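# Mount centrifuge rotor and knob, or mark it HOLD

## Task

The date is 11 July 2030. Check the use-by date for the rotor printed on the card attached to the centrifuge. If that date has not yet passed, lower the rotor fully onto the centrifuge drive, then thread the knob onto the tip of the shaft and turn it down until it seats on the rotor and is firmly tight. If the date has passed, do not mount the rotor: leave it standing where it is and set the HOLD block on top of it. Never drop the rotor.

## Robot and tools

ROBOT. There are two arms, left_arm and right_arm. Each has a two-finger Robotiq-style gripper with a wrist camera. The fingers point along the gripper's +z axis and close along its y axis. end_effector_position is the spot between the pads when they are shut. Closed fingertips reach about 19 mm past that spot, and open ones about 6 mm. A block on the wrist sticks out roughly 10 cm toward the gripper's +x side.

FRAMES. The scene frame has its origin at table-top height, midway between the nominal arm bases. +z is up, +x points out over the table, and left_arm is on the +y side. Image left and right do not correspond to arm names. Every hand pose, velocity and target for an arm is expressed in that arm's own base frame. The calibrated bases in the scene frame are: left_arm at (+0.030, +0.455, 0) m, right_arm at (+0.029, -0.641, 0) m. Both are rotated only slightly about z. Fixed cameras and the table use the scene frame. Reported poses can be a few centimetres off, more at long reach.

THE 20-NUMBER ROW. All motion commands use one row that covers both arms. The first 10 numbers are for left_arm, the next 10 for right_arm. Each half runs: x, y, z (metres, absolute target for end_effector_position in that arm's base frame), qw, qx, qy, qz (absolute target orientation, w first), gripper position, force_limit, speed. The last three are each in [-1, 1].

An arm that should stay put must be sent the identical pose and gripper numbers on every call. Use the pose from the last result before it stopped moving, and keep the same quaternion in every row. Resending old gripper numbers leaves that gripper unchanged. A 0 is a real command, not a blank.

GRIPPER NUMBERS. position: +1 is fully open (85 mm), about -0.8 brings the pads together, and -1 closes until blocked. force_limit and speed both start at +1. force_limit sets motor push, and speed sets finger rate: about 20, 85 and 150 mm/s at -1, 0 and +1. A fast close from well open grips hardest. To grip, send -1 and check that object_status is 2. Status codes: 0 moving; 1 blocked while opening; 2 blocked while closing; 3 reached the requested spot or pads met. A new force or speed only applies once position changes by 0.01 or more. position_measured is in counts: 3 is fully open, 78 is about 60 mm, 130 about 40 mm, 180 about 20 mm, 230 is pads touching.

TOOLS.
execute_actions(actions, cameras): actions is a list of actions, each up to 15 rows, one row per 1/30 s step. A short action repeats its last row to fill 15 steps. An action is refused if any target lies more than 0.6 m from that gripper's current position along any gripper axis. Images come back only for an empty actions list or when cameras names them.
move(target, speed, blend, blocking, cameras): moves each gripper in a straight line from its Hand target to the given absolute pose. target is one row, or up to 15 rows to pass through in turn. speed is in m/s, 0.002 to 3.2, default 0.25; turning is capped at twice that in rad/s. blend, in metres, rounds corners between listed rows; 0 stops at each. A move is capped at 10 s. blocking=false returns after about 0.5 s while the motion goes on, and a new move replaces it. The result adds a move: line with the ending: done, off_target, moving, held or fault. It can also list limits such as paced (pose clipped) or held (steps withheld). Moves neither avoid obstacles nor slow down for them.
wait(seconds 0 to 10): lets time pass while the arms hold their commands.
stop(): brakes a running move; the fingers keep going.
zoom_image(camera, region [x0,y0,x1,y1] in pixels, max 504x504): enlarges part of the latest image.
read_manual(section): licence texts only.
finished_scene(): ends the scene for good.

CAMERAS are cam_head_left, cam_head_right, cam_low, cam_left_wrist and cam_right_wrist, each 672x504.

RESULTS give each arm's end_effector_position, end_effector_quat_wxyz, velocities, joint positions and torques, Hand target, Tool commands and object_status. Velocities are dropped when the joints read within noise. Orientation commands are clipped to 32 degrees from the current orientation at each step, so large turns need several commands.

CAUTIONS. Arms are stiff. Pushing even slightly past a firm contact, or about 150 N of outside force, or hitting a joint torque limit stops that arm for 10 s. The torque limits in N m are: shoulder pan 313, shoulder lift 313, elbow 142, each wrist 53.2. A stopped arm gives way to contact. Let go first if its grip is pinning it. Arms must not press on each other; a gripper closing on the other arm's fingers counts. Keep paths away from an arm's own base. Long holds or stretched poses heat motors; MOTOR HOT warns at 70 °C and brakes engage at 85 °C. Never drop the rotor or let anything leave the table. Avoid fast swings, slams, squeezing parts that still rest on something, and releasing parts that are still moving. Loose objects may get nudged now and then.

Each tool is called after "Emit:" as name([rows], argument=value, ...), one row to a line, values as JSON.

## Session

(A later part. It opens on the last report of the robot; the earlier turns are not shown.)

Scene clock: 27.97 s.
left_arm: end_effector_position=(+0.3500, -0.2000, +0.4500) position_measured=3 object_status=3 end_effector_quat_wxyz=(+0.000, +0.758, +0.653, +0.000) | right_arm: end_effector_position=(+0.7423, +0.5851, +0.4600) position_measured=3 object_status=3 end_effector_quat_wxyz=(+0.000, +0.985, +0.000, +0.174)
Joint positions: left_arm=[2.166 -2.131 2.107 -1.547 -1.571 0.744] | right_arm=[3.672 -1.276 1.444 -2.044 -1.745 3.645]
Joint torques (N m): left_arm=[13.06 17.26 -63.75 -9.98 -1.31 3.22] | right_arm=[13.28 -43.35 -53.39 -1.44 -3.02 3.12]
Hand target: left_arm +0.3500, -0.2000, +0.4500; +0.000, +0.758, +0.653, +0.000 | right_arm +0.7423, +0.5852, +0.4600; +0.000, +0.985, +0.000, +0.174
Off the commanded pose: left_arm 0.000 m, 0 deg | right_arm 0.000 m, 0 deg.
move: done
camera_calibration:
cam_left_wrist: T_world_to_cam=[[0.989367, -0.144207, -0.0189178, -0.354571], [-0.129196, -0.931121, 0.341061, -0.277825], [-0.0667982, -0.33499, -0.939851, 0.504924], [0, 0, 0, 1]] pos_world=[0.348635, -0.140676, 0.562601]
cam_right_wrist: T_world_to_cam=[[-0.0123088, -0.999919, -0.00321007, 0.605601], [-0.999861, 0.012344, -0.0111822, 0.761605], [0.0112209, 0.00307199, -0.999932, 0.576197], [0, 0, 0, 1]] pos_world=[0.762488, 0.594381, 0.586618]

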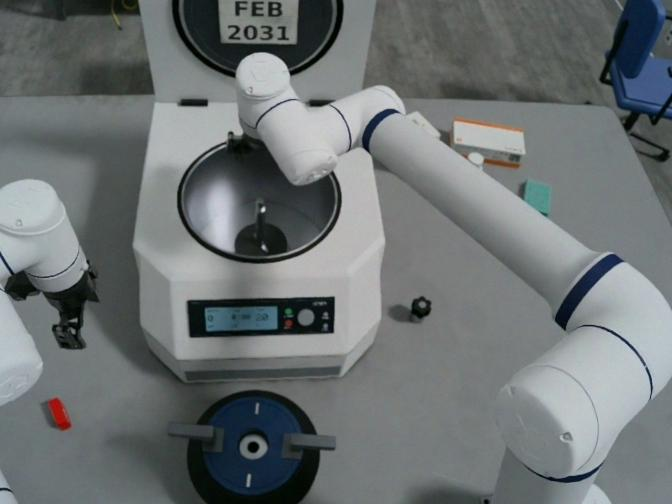

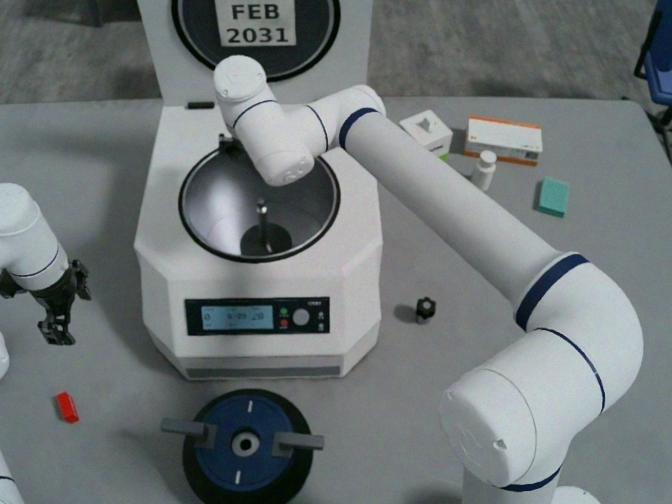

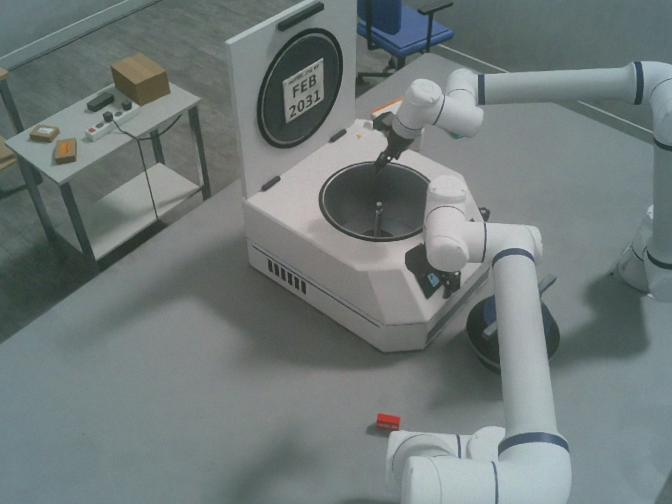

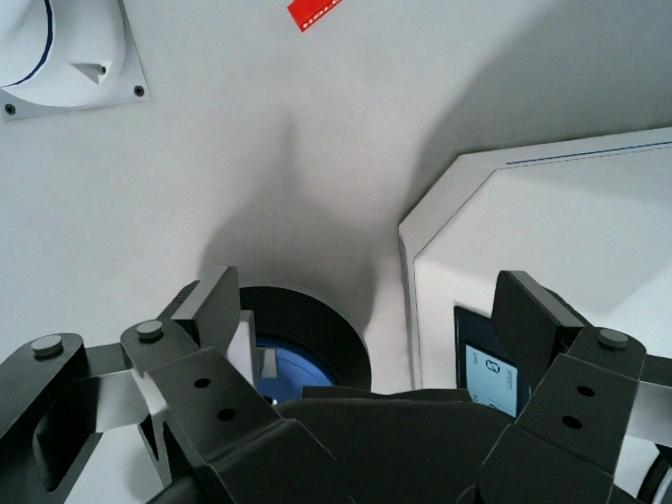

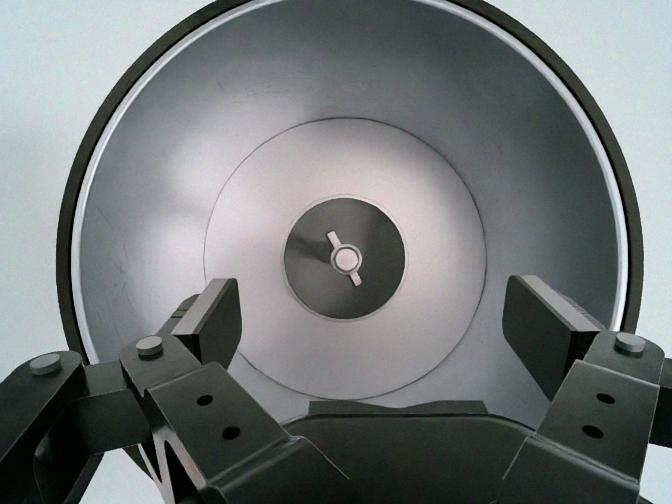

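Emit:
move(target=[0.403, 0.5, 0.34, 0, 0.93969, 0, -0.34202, 1, 1, 1, 0.403, 0.5, 0.34, 0, 0.93969, 0, -0.34202, 1, 1, 1], speed=0.001, cameras=[])

speed must be a number from 0.002 to 3.2 (m/s); nothing of the call was run

Emit:
move([
  [0.35, -0.2, 0.45, 0, 0.75756, 0.65276, 0, 1, 1, 1, 0.6, 0.56, 0.47, 0, 0.9988, 0, 0.05, 1, 1, 1],
  [0.35, -0.2, 0.45, 0, 0.75756, 0.65276, 0, 1, 1, 1, 0.403, 0.5, 0.34, 0, 0.93969, 0, -0.34202, 1, 1, 1],
], speed=0.4, blend=[0.05, 0], cameras=["cam_right_wrist", "cam_head_left", "cam_low"])

Scene clock: 31.33 s.
left_arm: end_effector_position=(+0.3500, -0.2000, +0.4500) position_measured=3 object_status=3 end_effector_quat_wxyz=(+0.000, +0.758, +0.653, +0.000) | right_arm: end_effector_position=(+0.4031, +0.5000, +0.3401) position_measured=3 object_status=3 end_effector_quat_wxyz=(+0.000, +0.940, +0.000, -0.342)
Joint positions: left_arm=[2.166 -2.131 2.107 -1.547 -1.571 0.744] | right_arm=[3.618 -1.394 1.706 -1.242 -1.272 3.518]
Joint torques (N m): left_arm=[14.76 17.72 -64.32 -9.71 -1.45 3.48] | right_arm=[-13.92 -33.66 -34.22 0.05 2.45 -3.02]
Hand target: left_arm +0.3500, -0.2000, +0.4500; +0.000, +0.758, +0.653, +0.000 | right_arm +0.4030, +0.5000, +0.3400; +0.000, +0.940, +0.000, -0.342
Off the commanded pose: left_arm 0.000 m, 0 deg | right_arm 0.000 m, 0 deg.
move: done
camera_calibration:
cam_right_wrist: T_world_to_cam=[[-0.00893596, -0.999919, 0.00905144, 0.510418], [-0.509892, 0.012343, 0.86015, -0.0716579], [-0.860192, 0.00307101, -0.509961, 0.644948], [0, 0, 0, 1]] pos_world=[0.522802, 0.509281, 0.385915]
Images, in order (width x height): cam_head_left 672x504, cam_low 672x504, cam_right_wrist 672x504.

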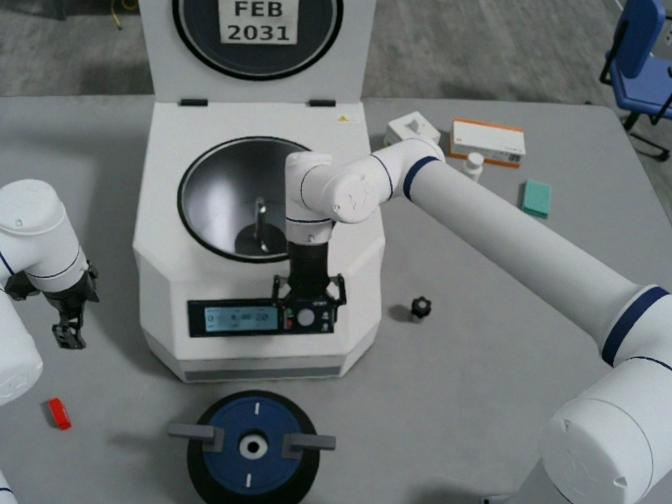

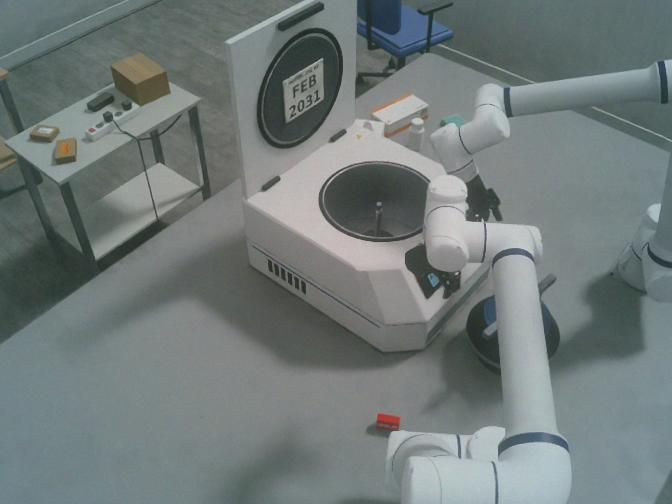

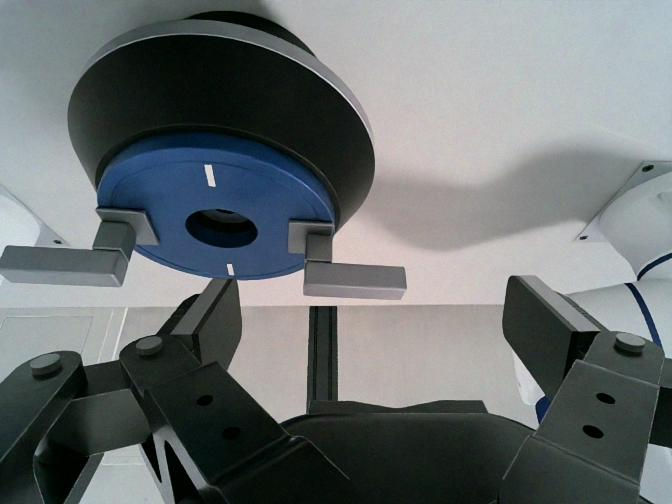

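Emit:
zoom_image(camera="cam_right_wrist", region=[0, 0, 420, 310])

Emit:
zoom_image(camera="cam_right_wrist", region=[270, 190, 430, 310])

Emit:
zoom_image(camera="cam_right_wrist", region=[0, 190, 160, 310])

Emit:
zoom_image(camera="cam_right_wrist", region=[160, 150, 280, 290])

Scaled by 1.200.

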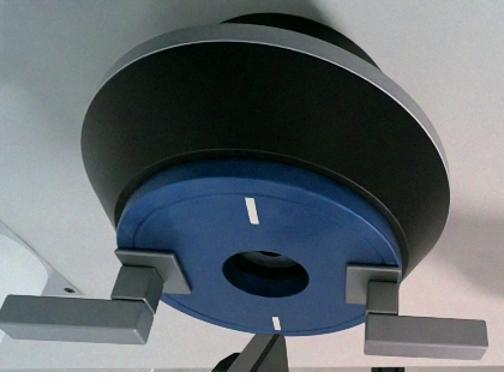

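Scaled by 3.150.

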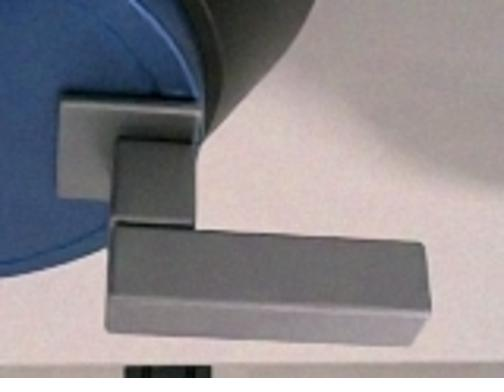

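Scaled by 3.150.

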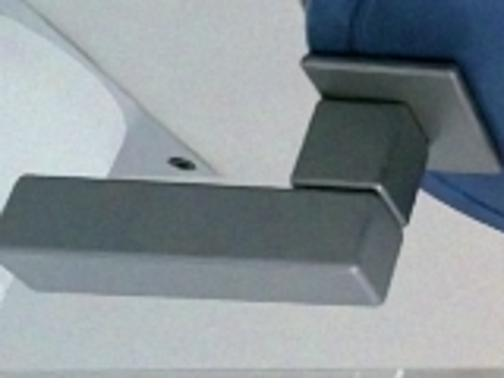

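Scaled by 3.600.

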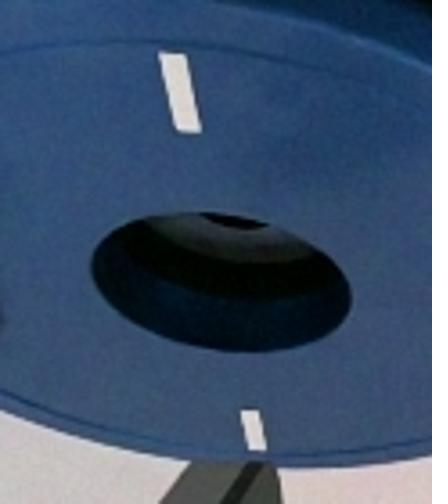

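Emit:
move([
  [0.35, -0.2, 0.45, 0, 0.75756, 0.65276, 0, 1, 1, 1, 0.3, 0.56, 0.44, 0, 0.9988, 0, 0.05, 1, 1, 1],
  [0.35, -0.2, 0.45, 0, 0.75756, 0.65276, 0, 1, 1, 1, 0.1976, 0.606, 0.46, 0, 0.98481, 0, 0.17365, 1, 1, 1],
], speed=0.4, blend=[0.05, 0], cameras=["cam_right_wrist", "cam_head_left", "cam_left_wrist"])

Scene clock: 34.47 s.
left_arm: end_effector_position=(+0.3500, -0.2000, +0.4500) position_measured=3 object_status=3 end_effector_quat_wxyz=(+0.000, +0.758, +0.653, +0.000) | right_arm: end_effector_position=(+0.1977, +0.6060, +0.4600) position_measured=3 object_status=3 end_effector_quat_wxyz=(+0.000, +0.985, +0.000, +0.174)
Joint positions: left_arm=[2.166 -2.131 2.107 -1.547 -1.571 0.744] | right_arm=[4.251 -1.718 1.893 -1.906 -1.882 4.226]
Joint torques (N m): left_arm=[14.55 17.53 -64.27 -9.47 -1.38 3.29] | right_arm=[14.11 -14.44 -53.05 -2.82 -2.28 3.92]
Hand target: left_arm +0.3500, -0.2000, +0.4500; +0.000, +0.758, +0.653, +0.000 | right_arm +0.1976, +0.6060, +0.4600; +0.000, +0.985, +0.000, +0.174
Off the commanded pose: left_arm 0.000 m, 0 deg | right_arm 0.000 m, 0 deg.
move: done
camera_calibration:
cam_left_wrist: T_world_to_cam=[[0.989368, -0.144203, -0.0189042, -0.354578], [-0.12919, -0.93109, 0.341148, -0.277873], [-0.066796, -0.335079, -0.939819, 0.504893], [0, 0, 0, 1]] pos_world=[0.348635, -0.140676, 0.562601]
cam_right_wrist: T_world_to_cam=[[-0.0123079, -0.999919, -0.00330763, 0.619753], [-0.999864, 0.0123435, -0.010981, 0.216706], [0.0110209, 0.00317203, -0.999934, 0.582226], [0, 0, 0, 1]] pos_world=[0.217888, 0.615181, 0.586618]
Images, in order (width x height): cam_head_left 672x504, cam_left_wrist 672x504, cam_right_wrist 672x504.

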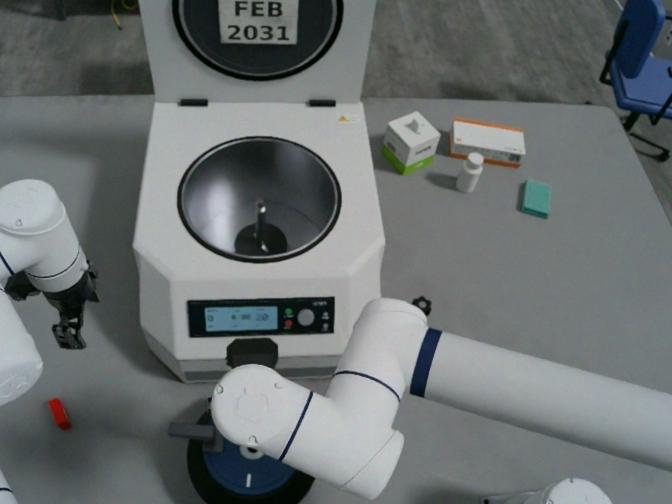

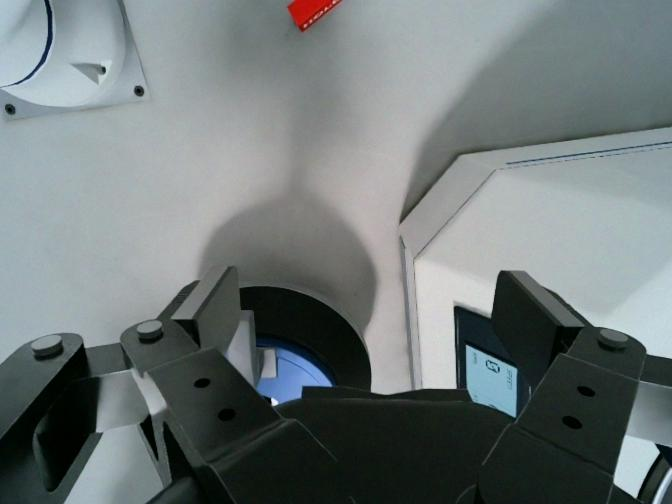

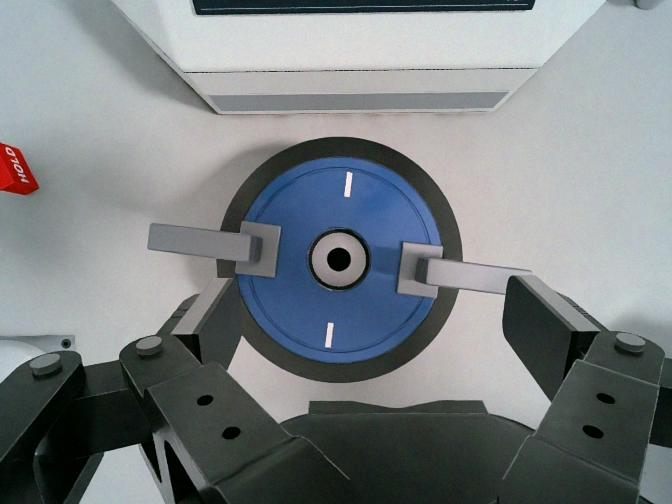

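Emit:
zoom_image(camera="cam_right_wrist", region=[215, 130, 470, 390])

Emit:
zoom_image(camera="cam_right_wrist", region=[295, 215, 385, 305])

Emit:
zoom_image(camera="cam_right_wrist", region=[380, 220, 560, 320])

Emit:
zoom_image(camera="cam_right_wrist", region=[130, 200, 310, 300])

Scaled by 1.938.

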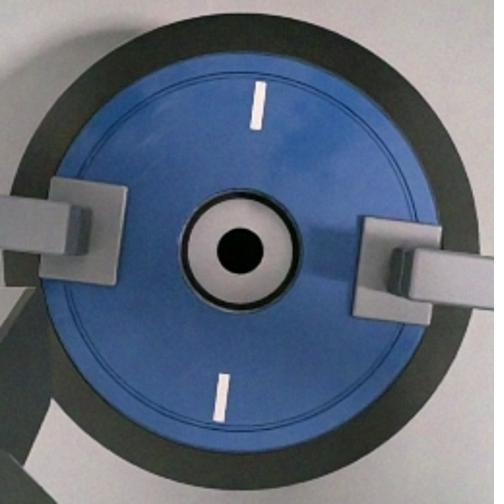

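Scaled by 5.600.

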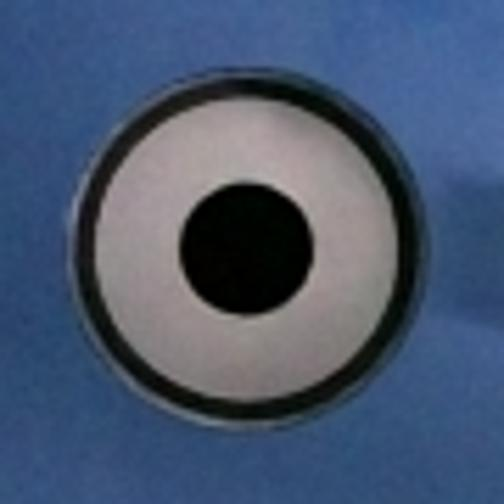

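Scaled by 2.800.

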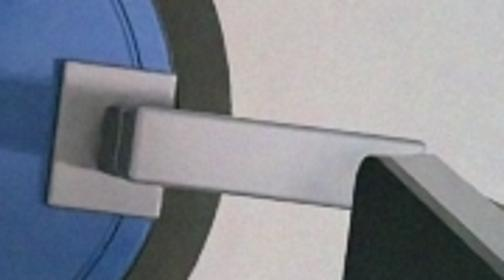

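Scaled by 2.800.

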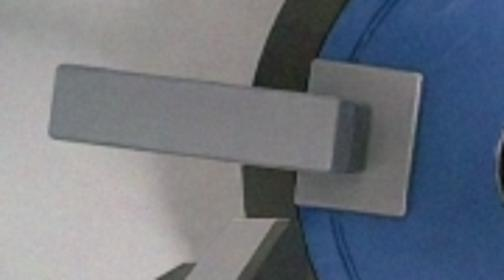

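Emit:
move([
  [0.35, -0.2, 0.45, 0, 0.75756, 0.65276, 0, 1, 1, 1, 0.1971, 0.4969, 0.32, 0, 0.75385, 0.65704, 0, 1, 1, 1],
  [0.2195, -0.3542, 0.32, 0, 0.75774, 0.65256, 0, 1, 1, 1, 0.1971, 0.4969, 0.30, 0, 0.75385, 0.65704, 0, 1, 1, 1],
  [0.2195, -0.3542, 0.30, 0, 0.75774, 0.65256, 0, 1, 1, 1, 0.1971, 0.4969, 0.30, 0, 0.75385, 0.65704, 0, 1, 1, 1],
], speed=0.35, blend=[0.03, 0.015, 0], cameras=["all"])

Scene clock: 40.00 s.
left_arm: end_effector_position=(+0.2195, -0.3541, +0.3001) position_measured=3 object_status=3 end_effector_quat_wxyz=(+0.000, +0.758, +0.653, +0.000) | right_arm: end_effector_position=(+0.1971, +0.4969, +0.3000) position_measured=3 object_status=3 end_effector_quat_wxyz=(+0.000, +0.754, +0.657, +0.000)
Joint positions: left_arm=[1.686 -2.062 2.341 -1.851 -1.571 0.264] | right_arm=[3.996 -1.806 2.189 -1.954 -1.571 2.563]
Joint torques (N m): left_arm=[-16.27 11.49 -43.85 -9.68 1.47 -1.85] | right_arm=[-16.92 -6.67 -35.03 -3.67 2.06 -3.27]
Hand target: left_arm +0.2195, -0.3542, +0.3000; +0.000, +0.758, +0.653, +0.000 | right_arm +0.1971, +0.4969, +0.3000; +0.000, +0.754, +0.657, +0.000
Off the commanded pose: left_arm 0.000 m, 0 deg | right_arm 0.000 m, 0 deg.
move: done; blend cut to 0.01 m at target 2
camera_calibration:
cam_left_wrist: T_world_to_cam=[[0.9893, -0.144656, -0.01896, -0.25073], [-0.129602, -0.931053, 0.341092, -0.38703], [-0.0669936, -0.334985, -0.939839, 0.303714], [0, 0, 0, 1]] pos_world=[0.218234, -0.294875, 0.412701]
cam_right_wrist: T_world_to_cam=[[0.988817, -0.149127, 0.00128596, -0.111356], [-0.141115, -0.932839, 0.331509, 0.413369], [-0.0482372, -0.327983, -0.943451, 0.58186], [0, 0, 0, 1]] pos_world=[0.19651, 0.55984, 0.412064]

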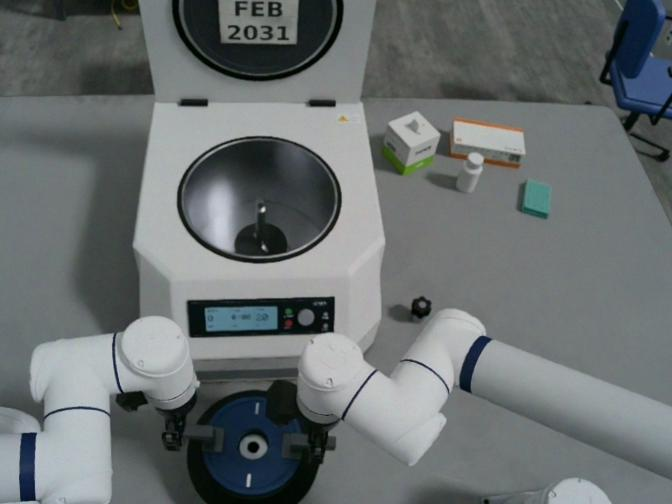

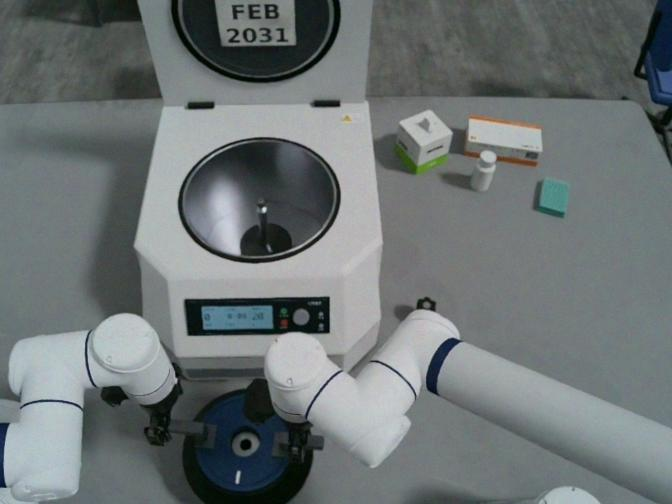

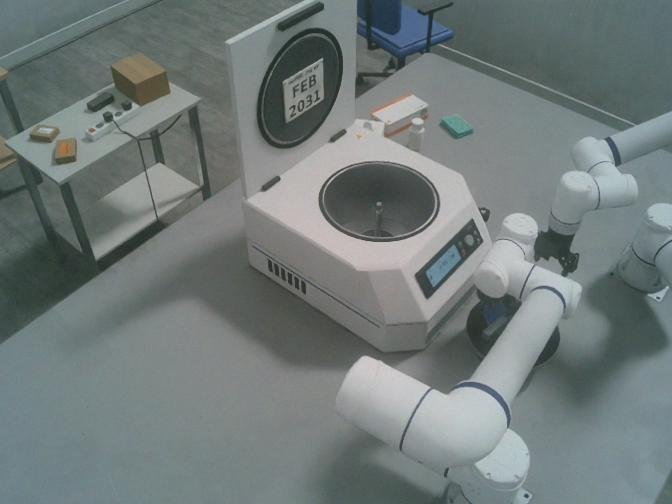

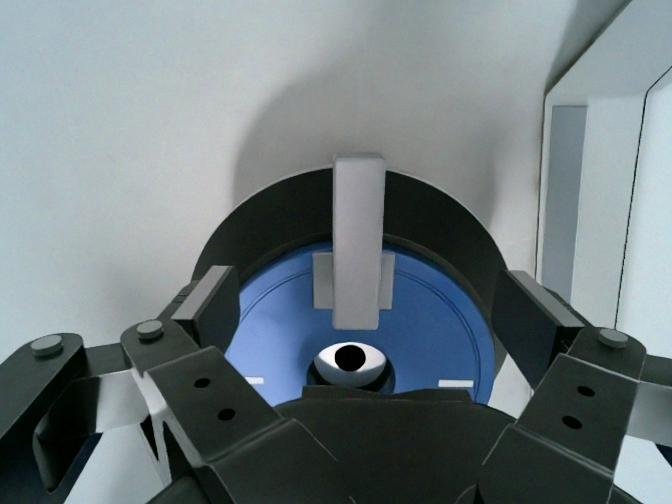

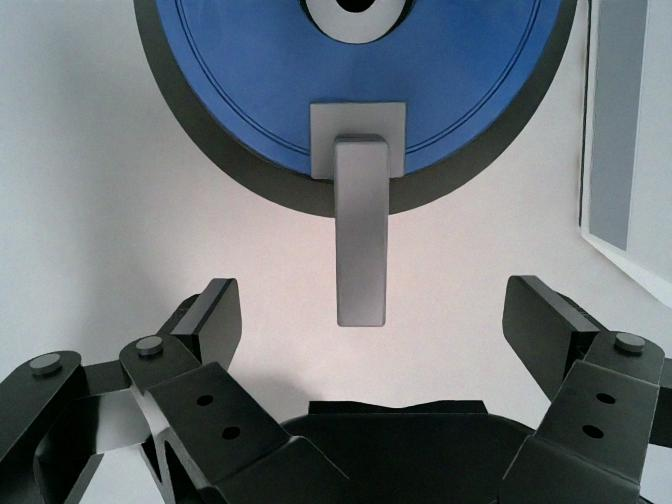

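Emit:
zoom_image(camera="cam_right_wrist", region=[220, 120, 520, 360])

Emit:
zoom_image(camera="cam_left_wrist", region=[210, 130, 510, 370])

Emit:
zoom_image(camera="cam_head_left", region=[140, 370, 360, 504])

Scaled by 1.680.

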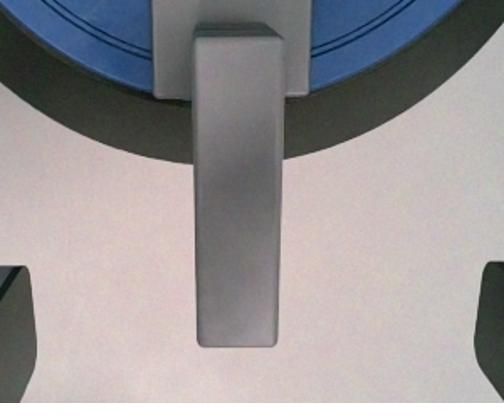

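Scaled by 1.680.

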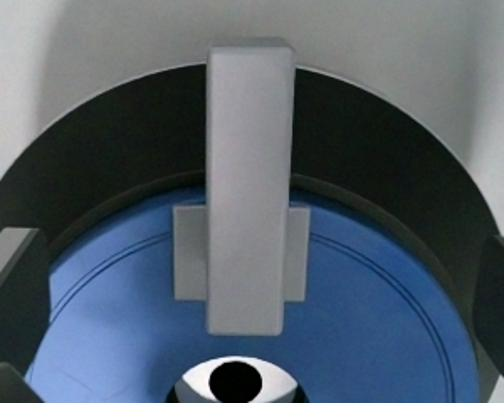

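Scaled by 2.291.

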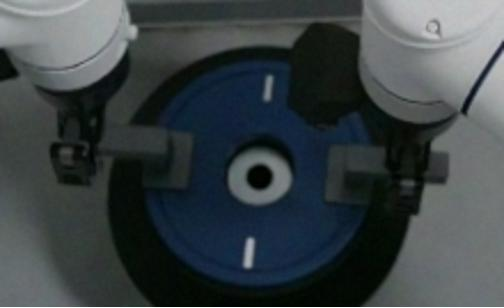

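Emit:
move(target=[0.2195, -0.3542, 0.2245, 0, 0.75774, 0.65256, 0, -0.1, 0.2, 0, 0.1971, 0.4969, 0.2245, 0, 0.75242, 0.65869, 0, -0.1, 0.2, 0], speed=0.1, cameras=["cam_left_wrist", "cam_right_wrist", "cam_head_left"])

Scene clock: 45.60 s.
left_arm: end_effector_position=(+0.2195, -0.3542, +0.2246) position_measured=141 object_status=3 end_effector_quat_wxyz=(+0.000, +0.758, +0.653, +0.000) | right_arm: end_effector_position=(+0.1971, +0.4969, +0.2246) position_measured=141 object_status=3 end_effector_quat_wxyz=(+0.000, +0.752, +0.659, +0.000)
Joint positions: left_arm=[1.685 -1.996 2.451 -2.026 -1.571 0.264] | right_arm=[3.996 -1.736 2.284 -2.119 -1.571 2.558]
Joint torques (N m): left_arm=[14.55 7.24 -40.08 -9.39 -0.89 3.31] | right_arm=[8.02 -8.3 -31.93 -3.8 1.88 -2.87]
Hand target: left_arm +0.2195, -0.3542, +0.2245; +0.000, +0.758, +0.653, +0.000 | right_arm +0.1971, +0.4969, +0.2245; +0.000, +0.752, +0.659, +0.000
Off the commanded pose: left_arm 0.000 m, 0 deg | right_arm 0.000 m, 0 deg.
move: done
camera_calibration:
cam_left_wrist: T_world_to_cam=[[0.989294, -0.144714, -0.0188327, -0.25222], [-0.1297, -0.931043, 0.341081, -0.36125], [-0.0668931, -0.334987, -0.939845, 0.232736], [0, 0, 0, 1]] pos_world=[0.218234, -0.294875, 0.337201]
cam_right_wrist: T_world_to_cam=[[0.989456, -0.144828, 0.00117395, -0.113443], [-0.137026, -0.933464, 0.331466, 0.437883], [-0.0469098, -0.328132, -0.943466, 0.510537], [0, 0, 0, 1]] pos_world=[0.196198, 0.559842, 0.336664]
Images, in order (width x height): cam_head_left 672x504, cam_left_wrist 672x504, cam_right_wrist 672x504.

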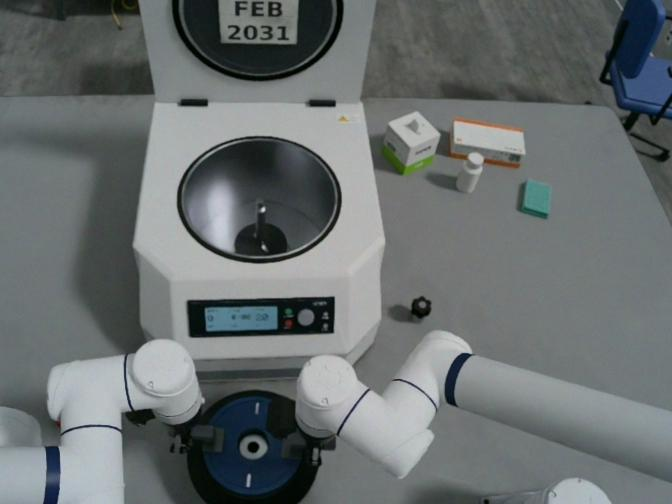

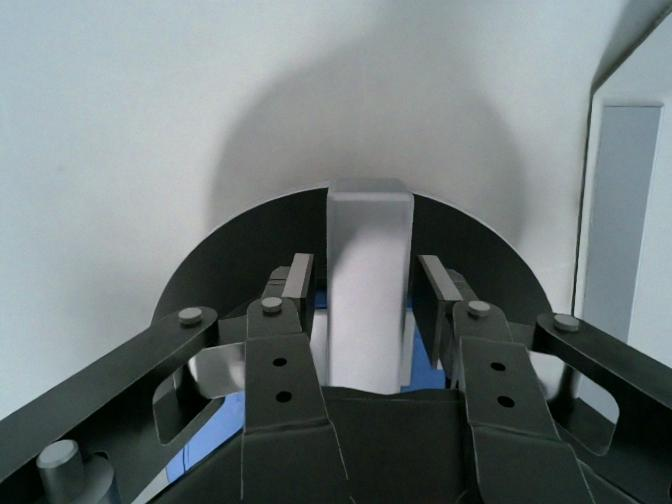

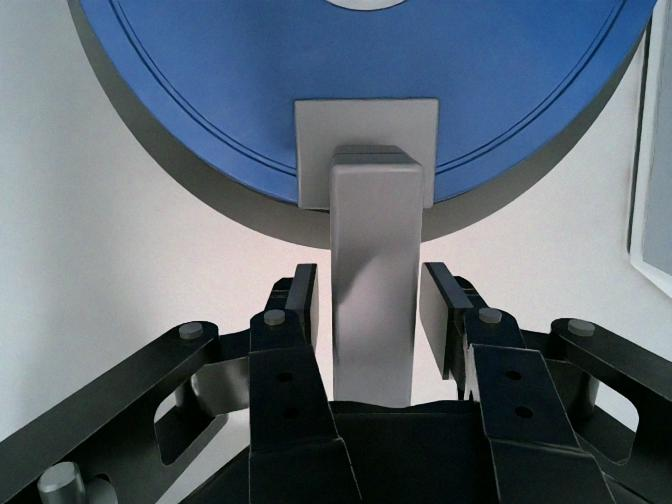

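Emit:
zoom_image(camera="cam_left_wrist", region=[260, 170, 480, 400])

Emit:
zoom_image(camera="cam_right_wrist", region=[260, 140, 490, 410])

Scaled by 2.191.

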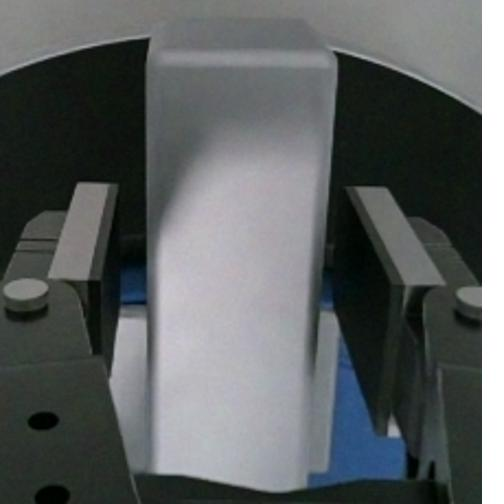

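Scaled by 1.867.

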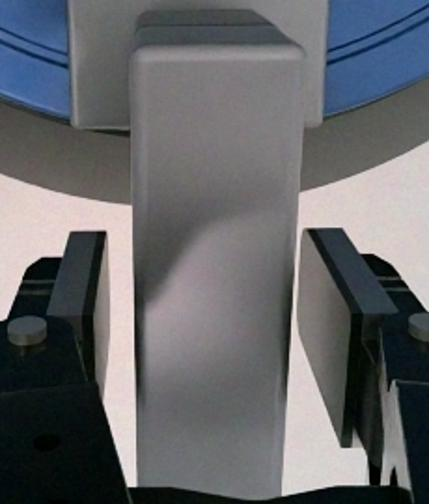

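Emit:
move(target=[0.2190, -0.3541, 0.2245, 0, 0.75774, 0.65256, 0, -1, 0.2, -1, 0.1966, 0.4970, 0.2245, 0, 0.75242, 0.65869, 0, -1, 0.2, -1], speed=0.1, cameras=["cam_left_wrist", "cam_right_wrist"])

Scene clock: 47.70 s.
left_arm: end_effector_position=(+0.2190, -0.3541, +0.2245) position_measured=172 object_status=0 end_effector_quat_wxyz=(+0.000, +0.758, +0.653, +0.000) | right_arm: end_effector_position=(+0.1966, +0.4970, +0.2245) position_measured=172 object_status=0 end_effector_quat_wxyz=(+0.000, +0.752, +0.659, +0.000)
Joint positions: left_arm=[1.684 -1.997 2.452 -2.025 -1.571 0.262] | right_arm=[3.997 -1.736 2.284 -2.119 -1.571 2.559]
Joint torques (N m): left_arm=[-12.99 -23.12 -37.45 -4.1 4.02 -1.8] | right_arm=[11.34 -24.49 -34.61 -1.91 0.06 3.02]
Hand target: left_arm +0.2190, -0.3541, +0.2245; +0.000, +0.758, +0.653, +0.000 | right_arm +0.1966, +0.4970, +0.2245; +0.000, +0.752, +0.659, +0.000
Off the commanded pose: left_arm 0.000 m, 0 deg | right_arm 0.000 m, 0 deg.
move: done
camera_calibration:
cam_left_wrist: T_world_to_cam=[[0.9893, -0.144656, -0.01896, -0.251654], [-0.129602, -0.931053, 0.341092, -0.361215], [-0.0669936, -0.334985, -0.939839, 0.232662], [0, 0, 0, 1]] pos_world=[0.217734, -0.294775, 0.337101]
cam_right_wrist: T_world_to_cam=[[0.989461, -0.144796, 0.00126745, -0.112984], [-0.137027, -0.933468, 0.331453, 0.437949], [-0.0468101, -0.328133, -0.943471, 0.510435], [0, 0, 0, 1]] pos_world=[0.195698, 0.559942, 0.336564]
Images, in order (width x height): cam_left_wrist 672x504, cam_right_wrist 672x504.

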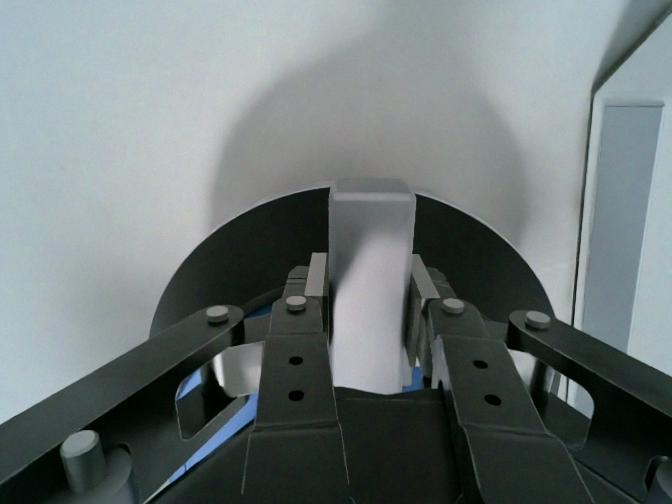

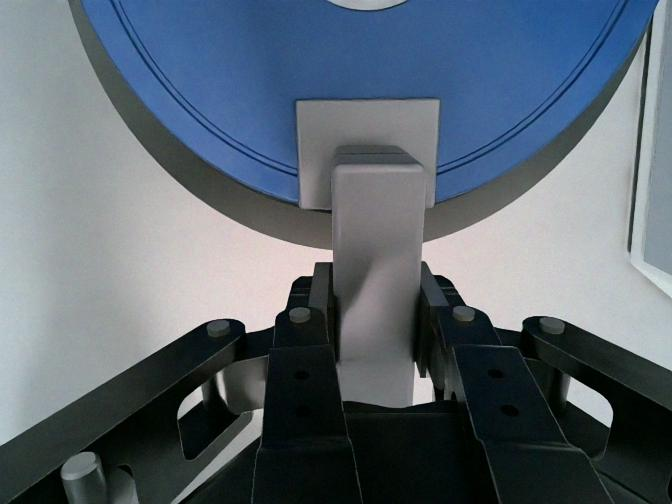

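Emit:
wait(seconds=0.5, cameras=[])

Scene clock: 48.23 s.
left_arm: end_effector_position=(+0.2190, -0.3541, +0.2245) position_measured=172 object_status=2 end_effector_quat_wxyz=(+0.000, +0.758, +0.653, +0.000) | right_arm: end_effector_position=(+0.1966, +0.4970, +0.2245) position_measured=172 object_status=2 end_effector_quat_wxyz=(+0.000, +0.752, +0.659, +0.000)
Joint positions: left_arm=[1.684 -1.997 2.452 -2.025 -1.571 0.262] | right_arm=[3.997 -1.736 2.284 -2.119 -1.571 2.559]
Joint torques (N m): left_arm=[-13.92 -9.71 -35.74 -6.52 4.27 -1.65] | right_arm=[8.72 -20.62 -38.13 -2.12 0.03 3.04]
Hand target: left_arm +0.2190, -0.3541, +0.2245; +0.000, +0.758, +0.653, +0.000 | right_arm +0.1966, +0.4970, +0.2245; +0.000, +0.752, +0.659, +0.000
Tool commands: left_gripper/position=-1.0 left_gripper/force_limit=+0.2 left_gripper/speed=-1.0 right_gripper/position=-1.0 right_gripper/force_limit=+0.2 right_gripper/speed=-1.0
Off the commanded pose: left_arm 0.000 m, 0 deg | right_arm 0.000 m, 0 deg.
wait: 0.50 s; at rest by 0.13 s
No camera images: "cameras" was empty.

Emit:
move(target=[0.2190, -0.3541, 0.2445, 0, 0.75774, 0.65256, 0, -1, 0.2, -1, 0.1966, 0.4970, 0.2445, 0, 0.75242, 0.65869, 0, -1, 0.2, -1], speed=0.04, cameras=["all"])

Scene clock: 50.20 s.
left_arm: end_effector_position=(+0.2190, -0.3541, +0.2444) position_measured=172 object_status=2 end_effector_quat_wxyz=(+0.000, +0.758, +0.653, +0.000) | right_arm: end_effector_position=(+0.1966, +0.4970, +0.2444) position_measured=172 object_status=2 end_effector_quat_wxyz=(+0.000, +0.752, +0.659, +0.000)
Joint positions: left_arm=[1.684 -2.018 2.424 -1.977 -1.571 0.262] | right_arm=[3.997 -1.757 2.26 -2.074 -1.571 2.559]
Joint torques (N m): left_arm=[21.36 -58.61 -74.71 0.19 -0.04 1.72] | right_arm=[0.67 -42.85 -60.93 -1.28 -3.8 2.39]
Hand target: left_arm +0.2190, -0.3541, +0.2445; +0.000, +0.758, +0.653, +0.000 | right_arm +0.1966, +0.4970, +0.2445; +0.000, +0.752, +0.659, +0.000
Off the commanded pose: left_arm 0.000 m, 0 deg | right_arm 0.000 m, 0 deg.
move: done
camera_calibration:
cam_left_wrist: T_world_to_cam=[[0.989289, -0.144735, -0.0189303, -0.251308], [-0.129686, -0.931041, 0.341093, -0.367981], [-0.0669928, -0.334985, -0.939839, 0.251365], [0, 0, 0, 1]] pos_world=[0.217734, -0.294775, 0.357001]
cam_right_wrist: T_world_to_cam=[[0.989462, -0.14479, 0.00128114, -0.113018], [-0.137022, -0.933438, 0.331541, 0.431303], [-0.0468081, -0.328223, -0.94344, 0.529248], [0, 0, 0, 1]] pos_world=[0.195698, 0.559942, 0.356464]

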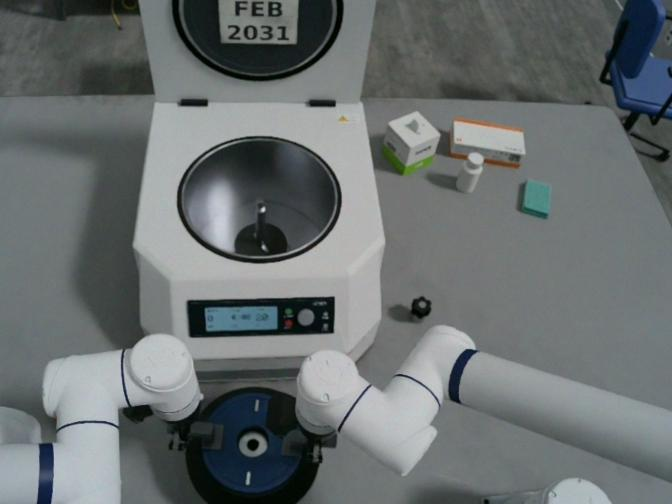

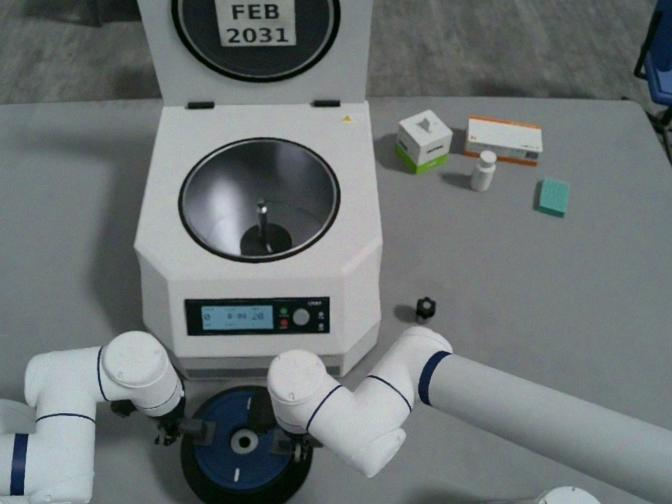

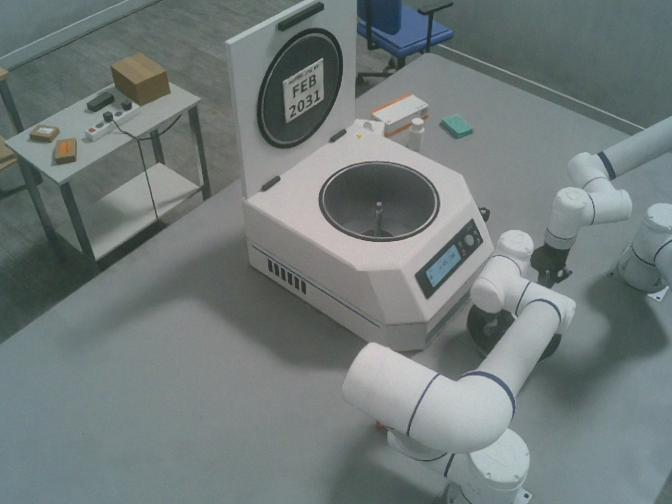

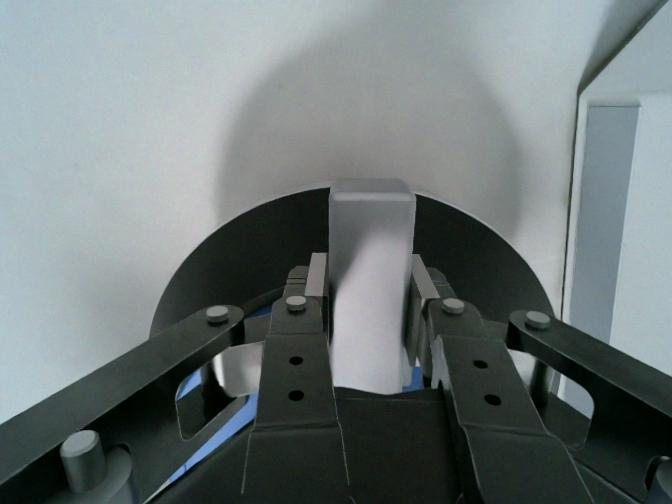

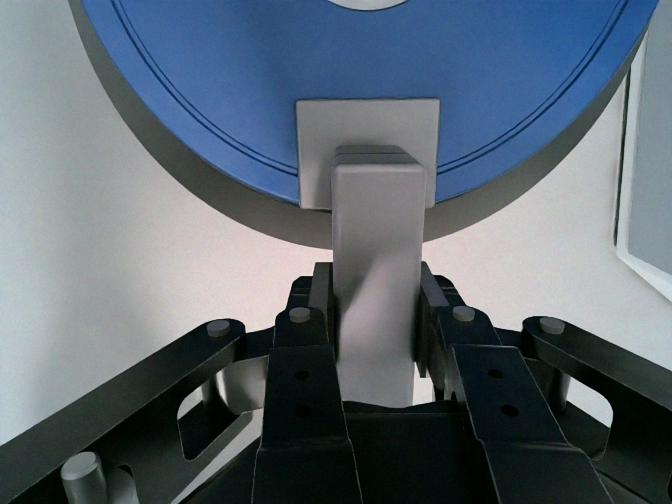

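Emit:
zoom_image(camera="cam_left_wrist", region=[270, 160, 470, 410])

Emit:
zoom_image(camera="cam_right_wrist", region=[270, 80, 490, 420])

Scaled by 2.016.

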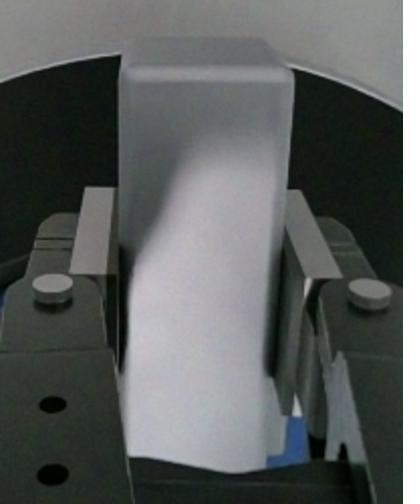

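Scaled by 1.482.

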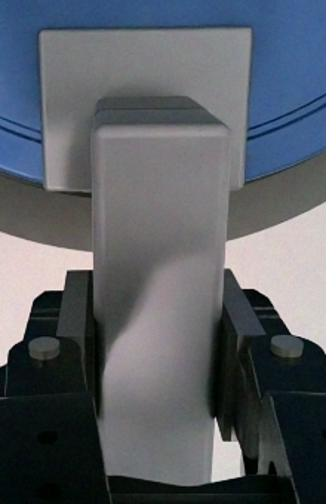

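Emit:
move(target=[0.2190, -0.3541, 0.40, 0, 0.75774, 0.65256, 0, -1, 0.2, -1, 0.1966, 0.4970, 0.40, 0, 0.75242, 0.65869, 0, -1, 0.2, -1], speed=0.1, cameras=["all"])

Scene clock: 52.83 s.
left_arm: end_effector_position=(+0.2190, -0.3541, +0.3999) position_measured=172 object_status=2 end_effector_quat_wxyz=(+0.000, +0.758, +0.653, +0.000) | right_arm: end_effector_position=(+0.1966, +0.4970, +0.3999) position_measured=172 object_status=2 end_effector_quat_wxyz=(+0.000, +0.752, +0.659, +0.000)
Joint positions: left_arm=[1.684 -2.1 2.181 -1.652 -1.571 0.262] | right_arm=[3.997 -1.86 2.044 -1.756 -1.571 2.559]
Joint torques (N m): left_arm=[-20.17 -52.08 -93.86 -10.1 0.48 -1.65] | right_arm=[-6.89 -37.59 -78.4 -5.73 1.79 -1.95]
Hand target: left_arm +0.2190, -0.3541, +0.4000; +0.000, +0.758, +0.653, +0.000 | right_arm +0.1966, +0.4970, +0.4000; +0.000, +0.752, +0.659, +0.000
Off the commanded pose: left_arm 0.000 m, 0 deg | right_arm 0.000 m, 0 deg.
move: done
camera_calibration:
cam_left_wrist: T_world_to_cam=[[0.989302, -0.144643, -0.0189648, -0.248322], [-0.129588, -0.931055, 0.341091, -0.421046], [-0.0669937, -0.334985, -0.939839, 0.39751], [0, 0, 0, 1]] pos_world=[0.217734, -0.294775, 0.512501]
cam_right_wrist: T_world_to_cam=[[0.989461, -0.144792, 0.00128153, -0.113217], [-0.137023, -0.933437, 0.331541, 0.379748], [-0.0468081, -0.328223, -0.94344, 0.675953], [0, 0, 0, 1]] pos_world=[0.195698, 0.559942, 0.511964]

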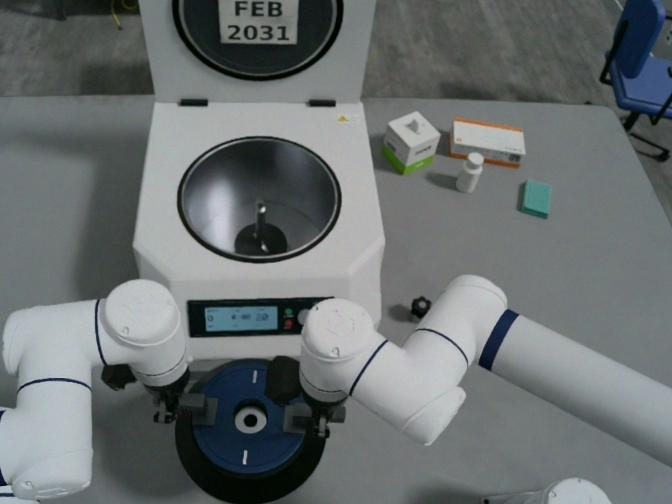

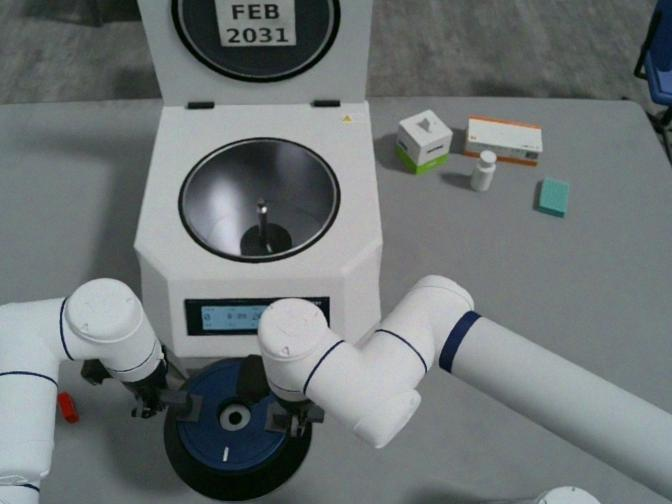

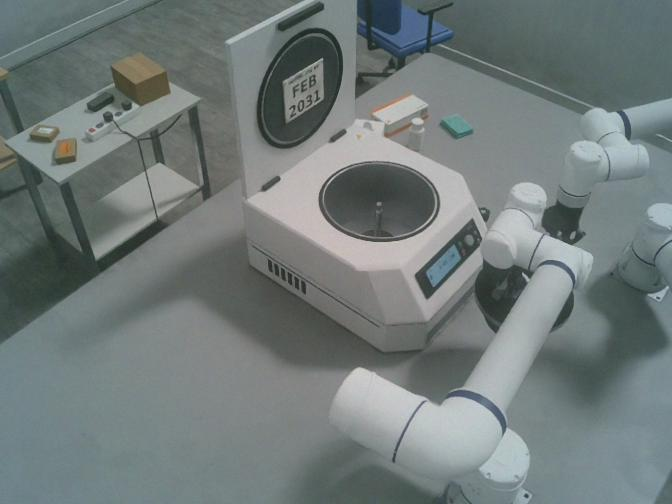

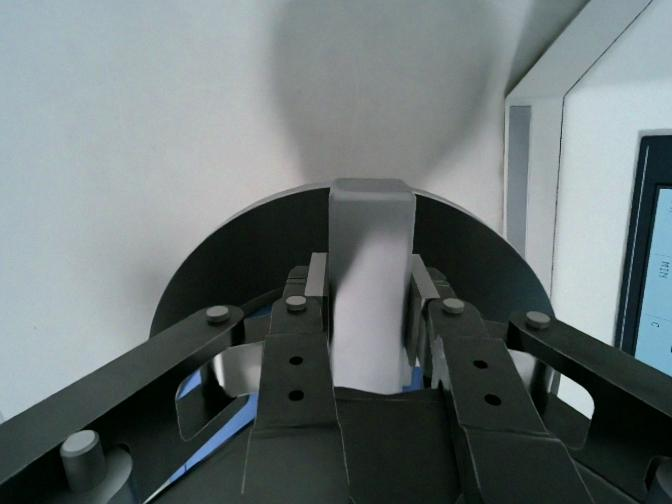

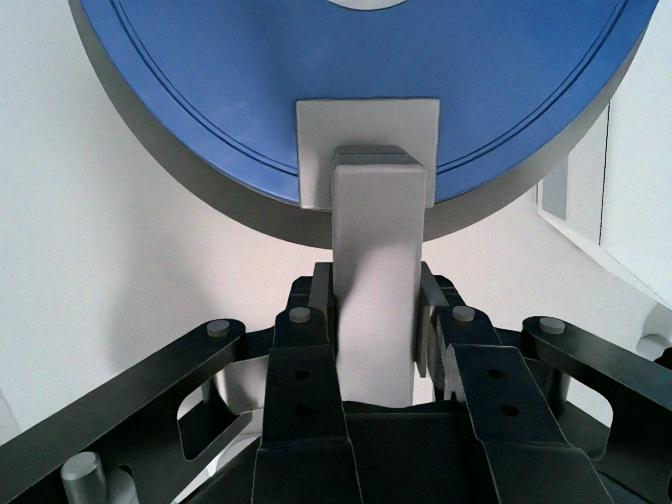

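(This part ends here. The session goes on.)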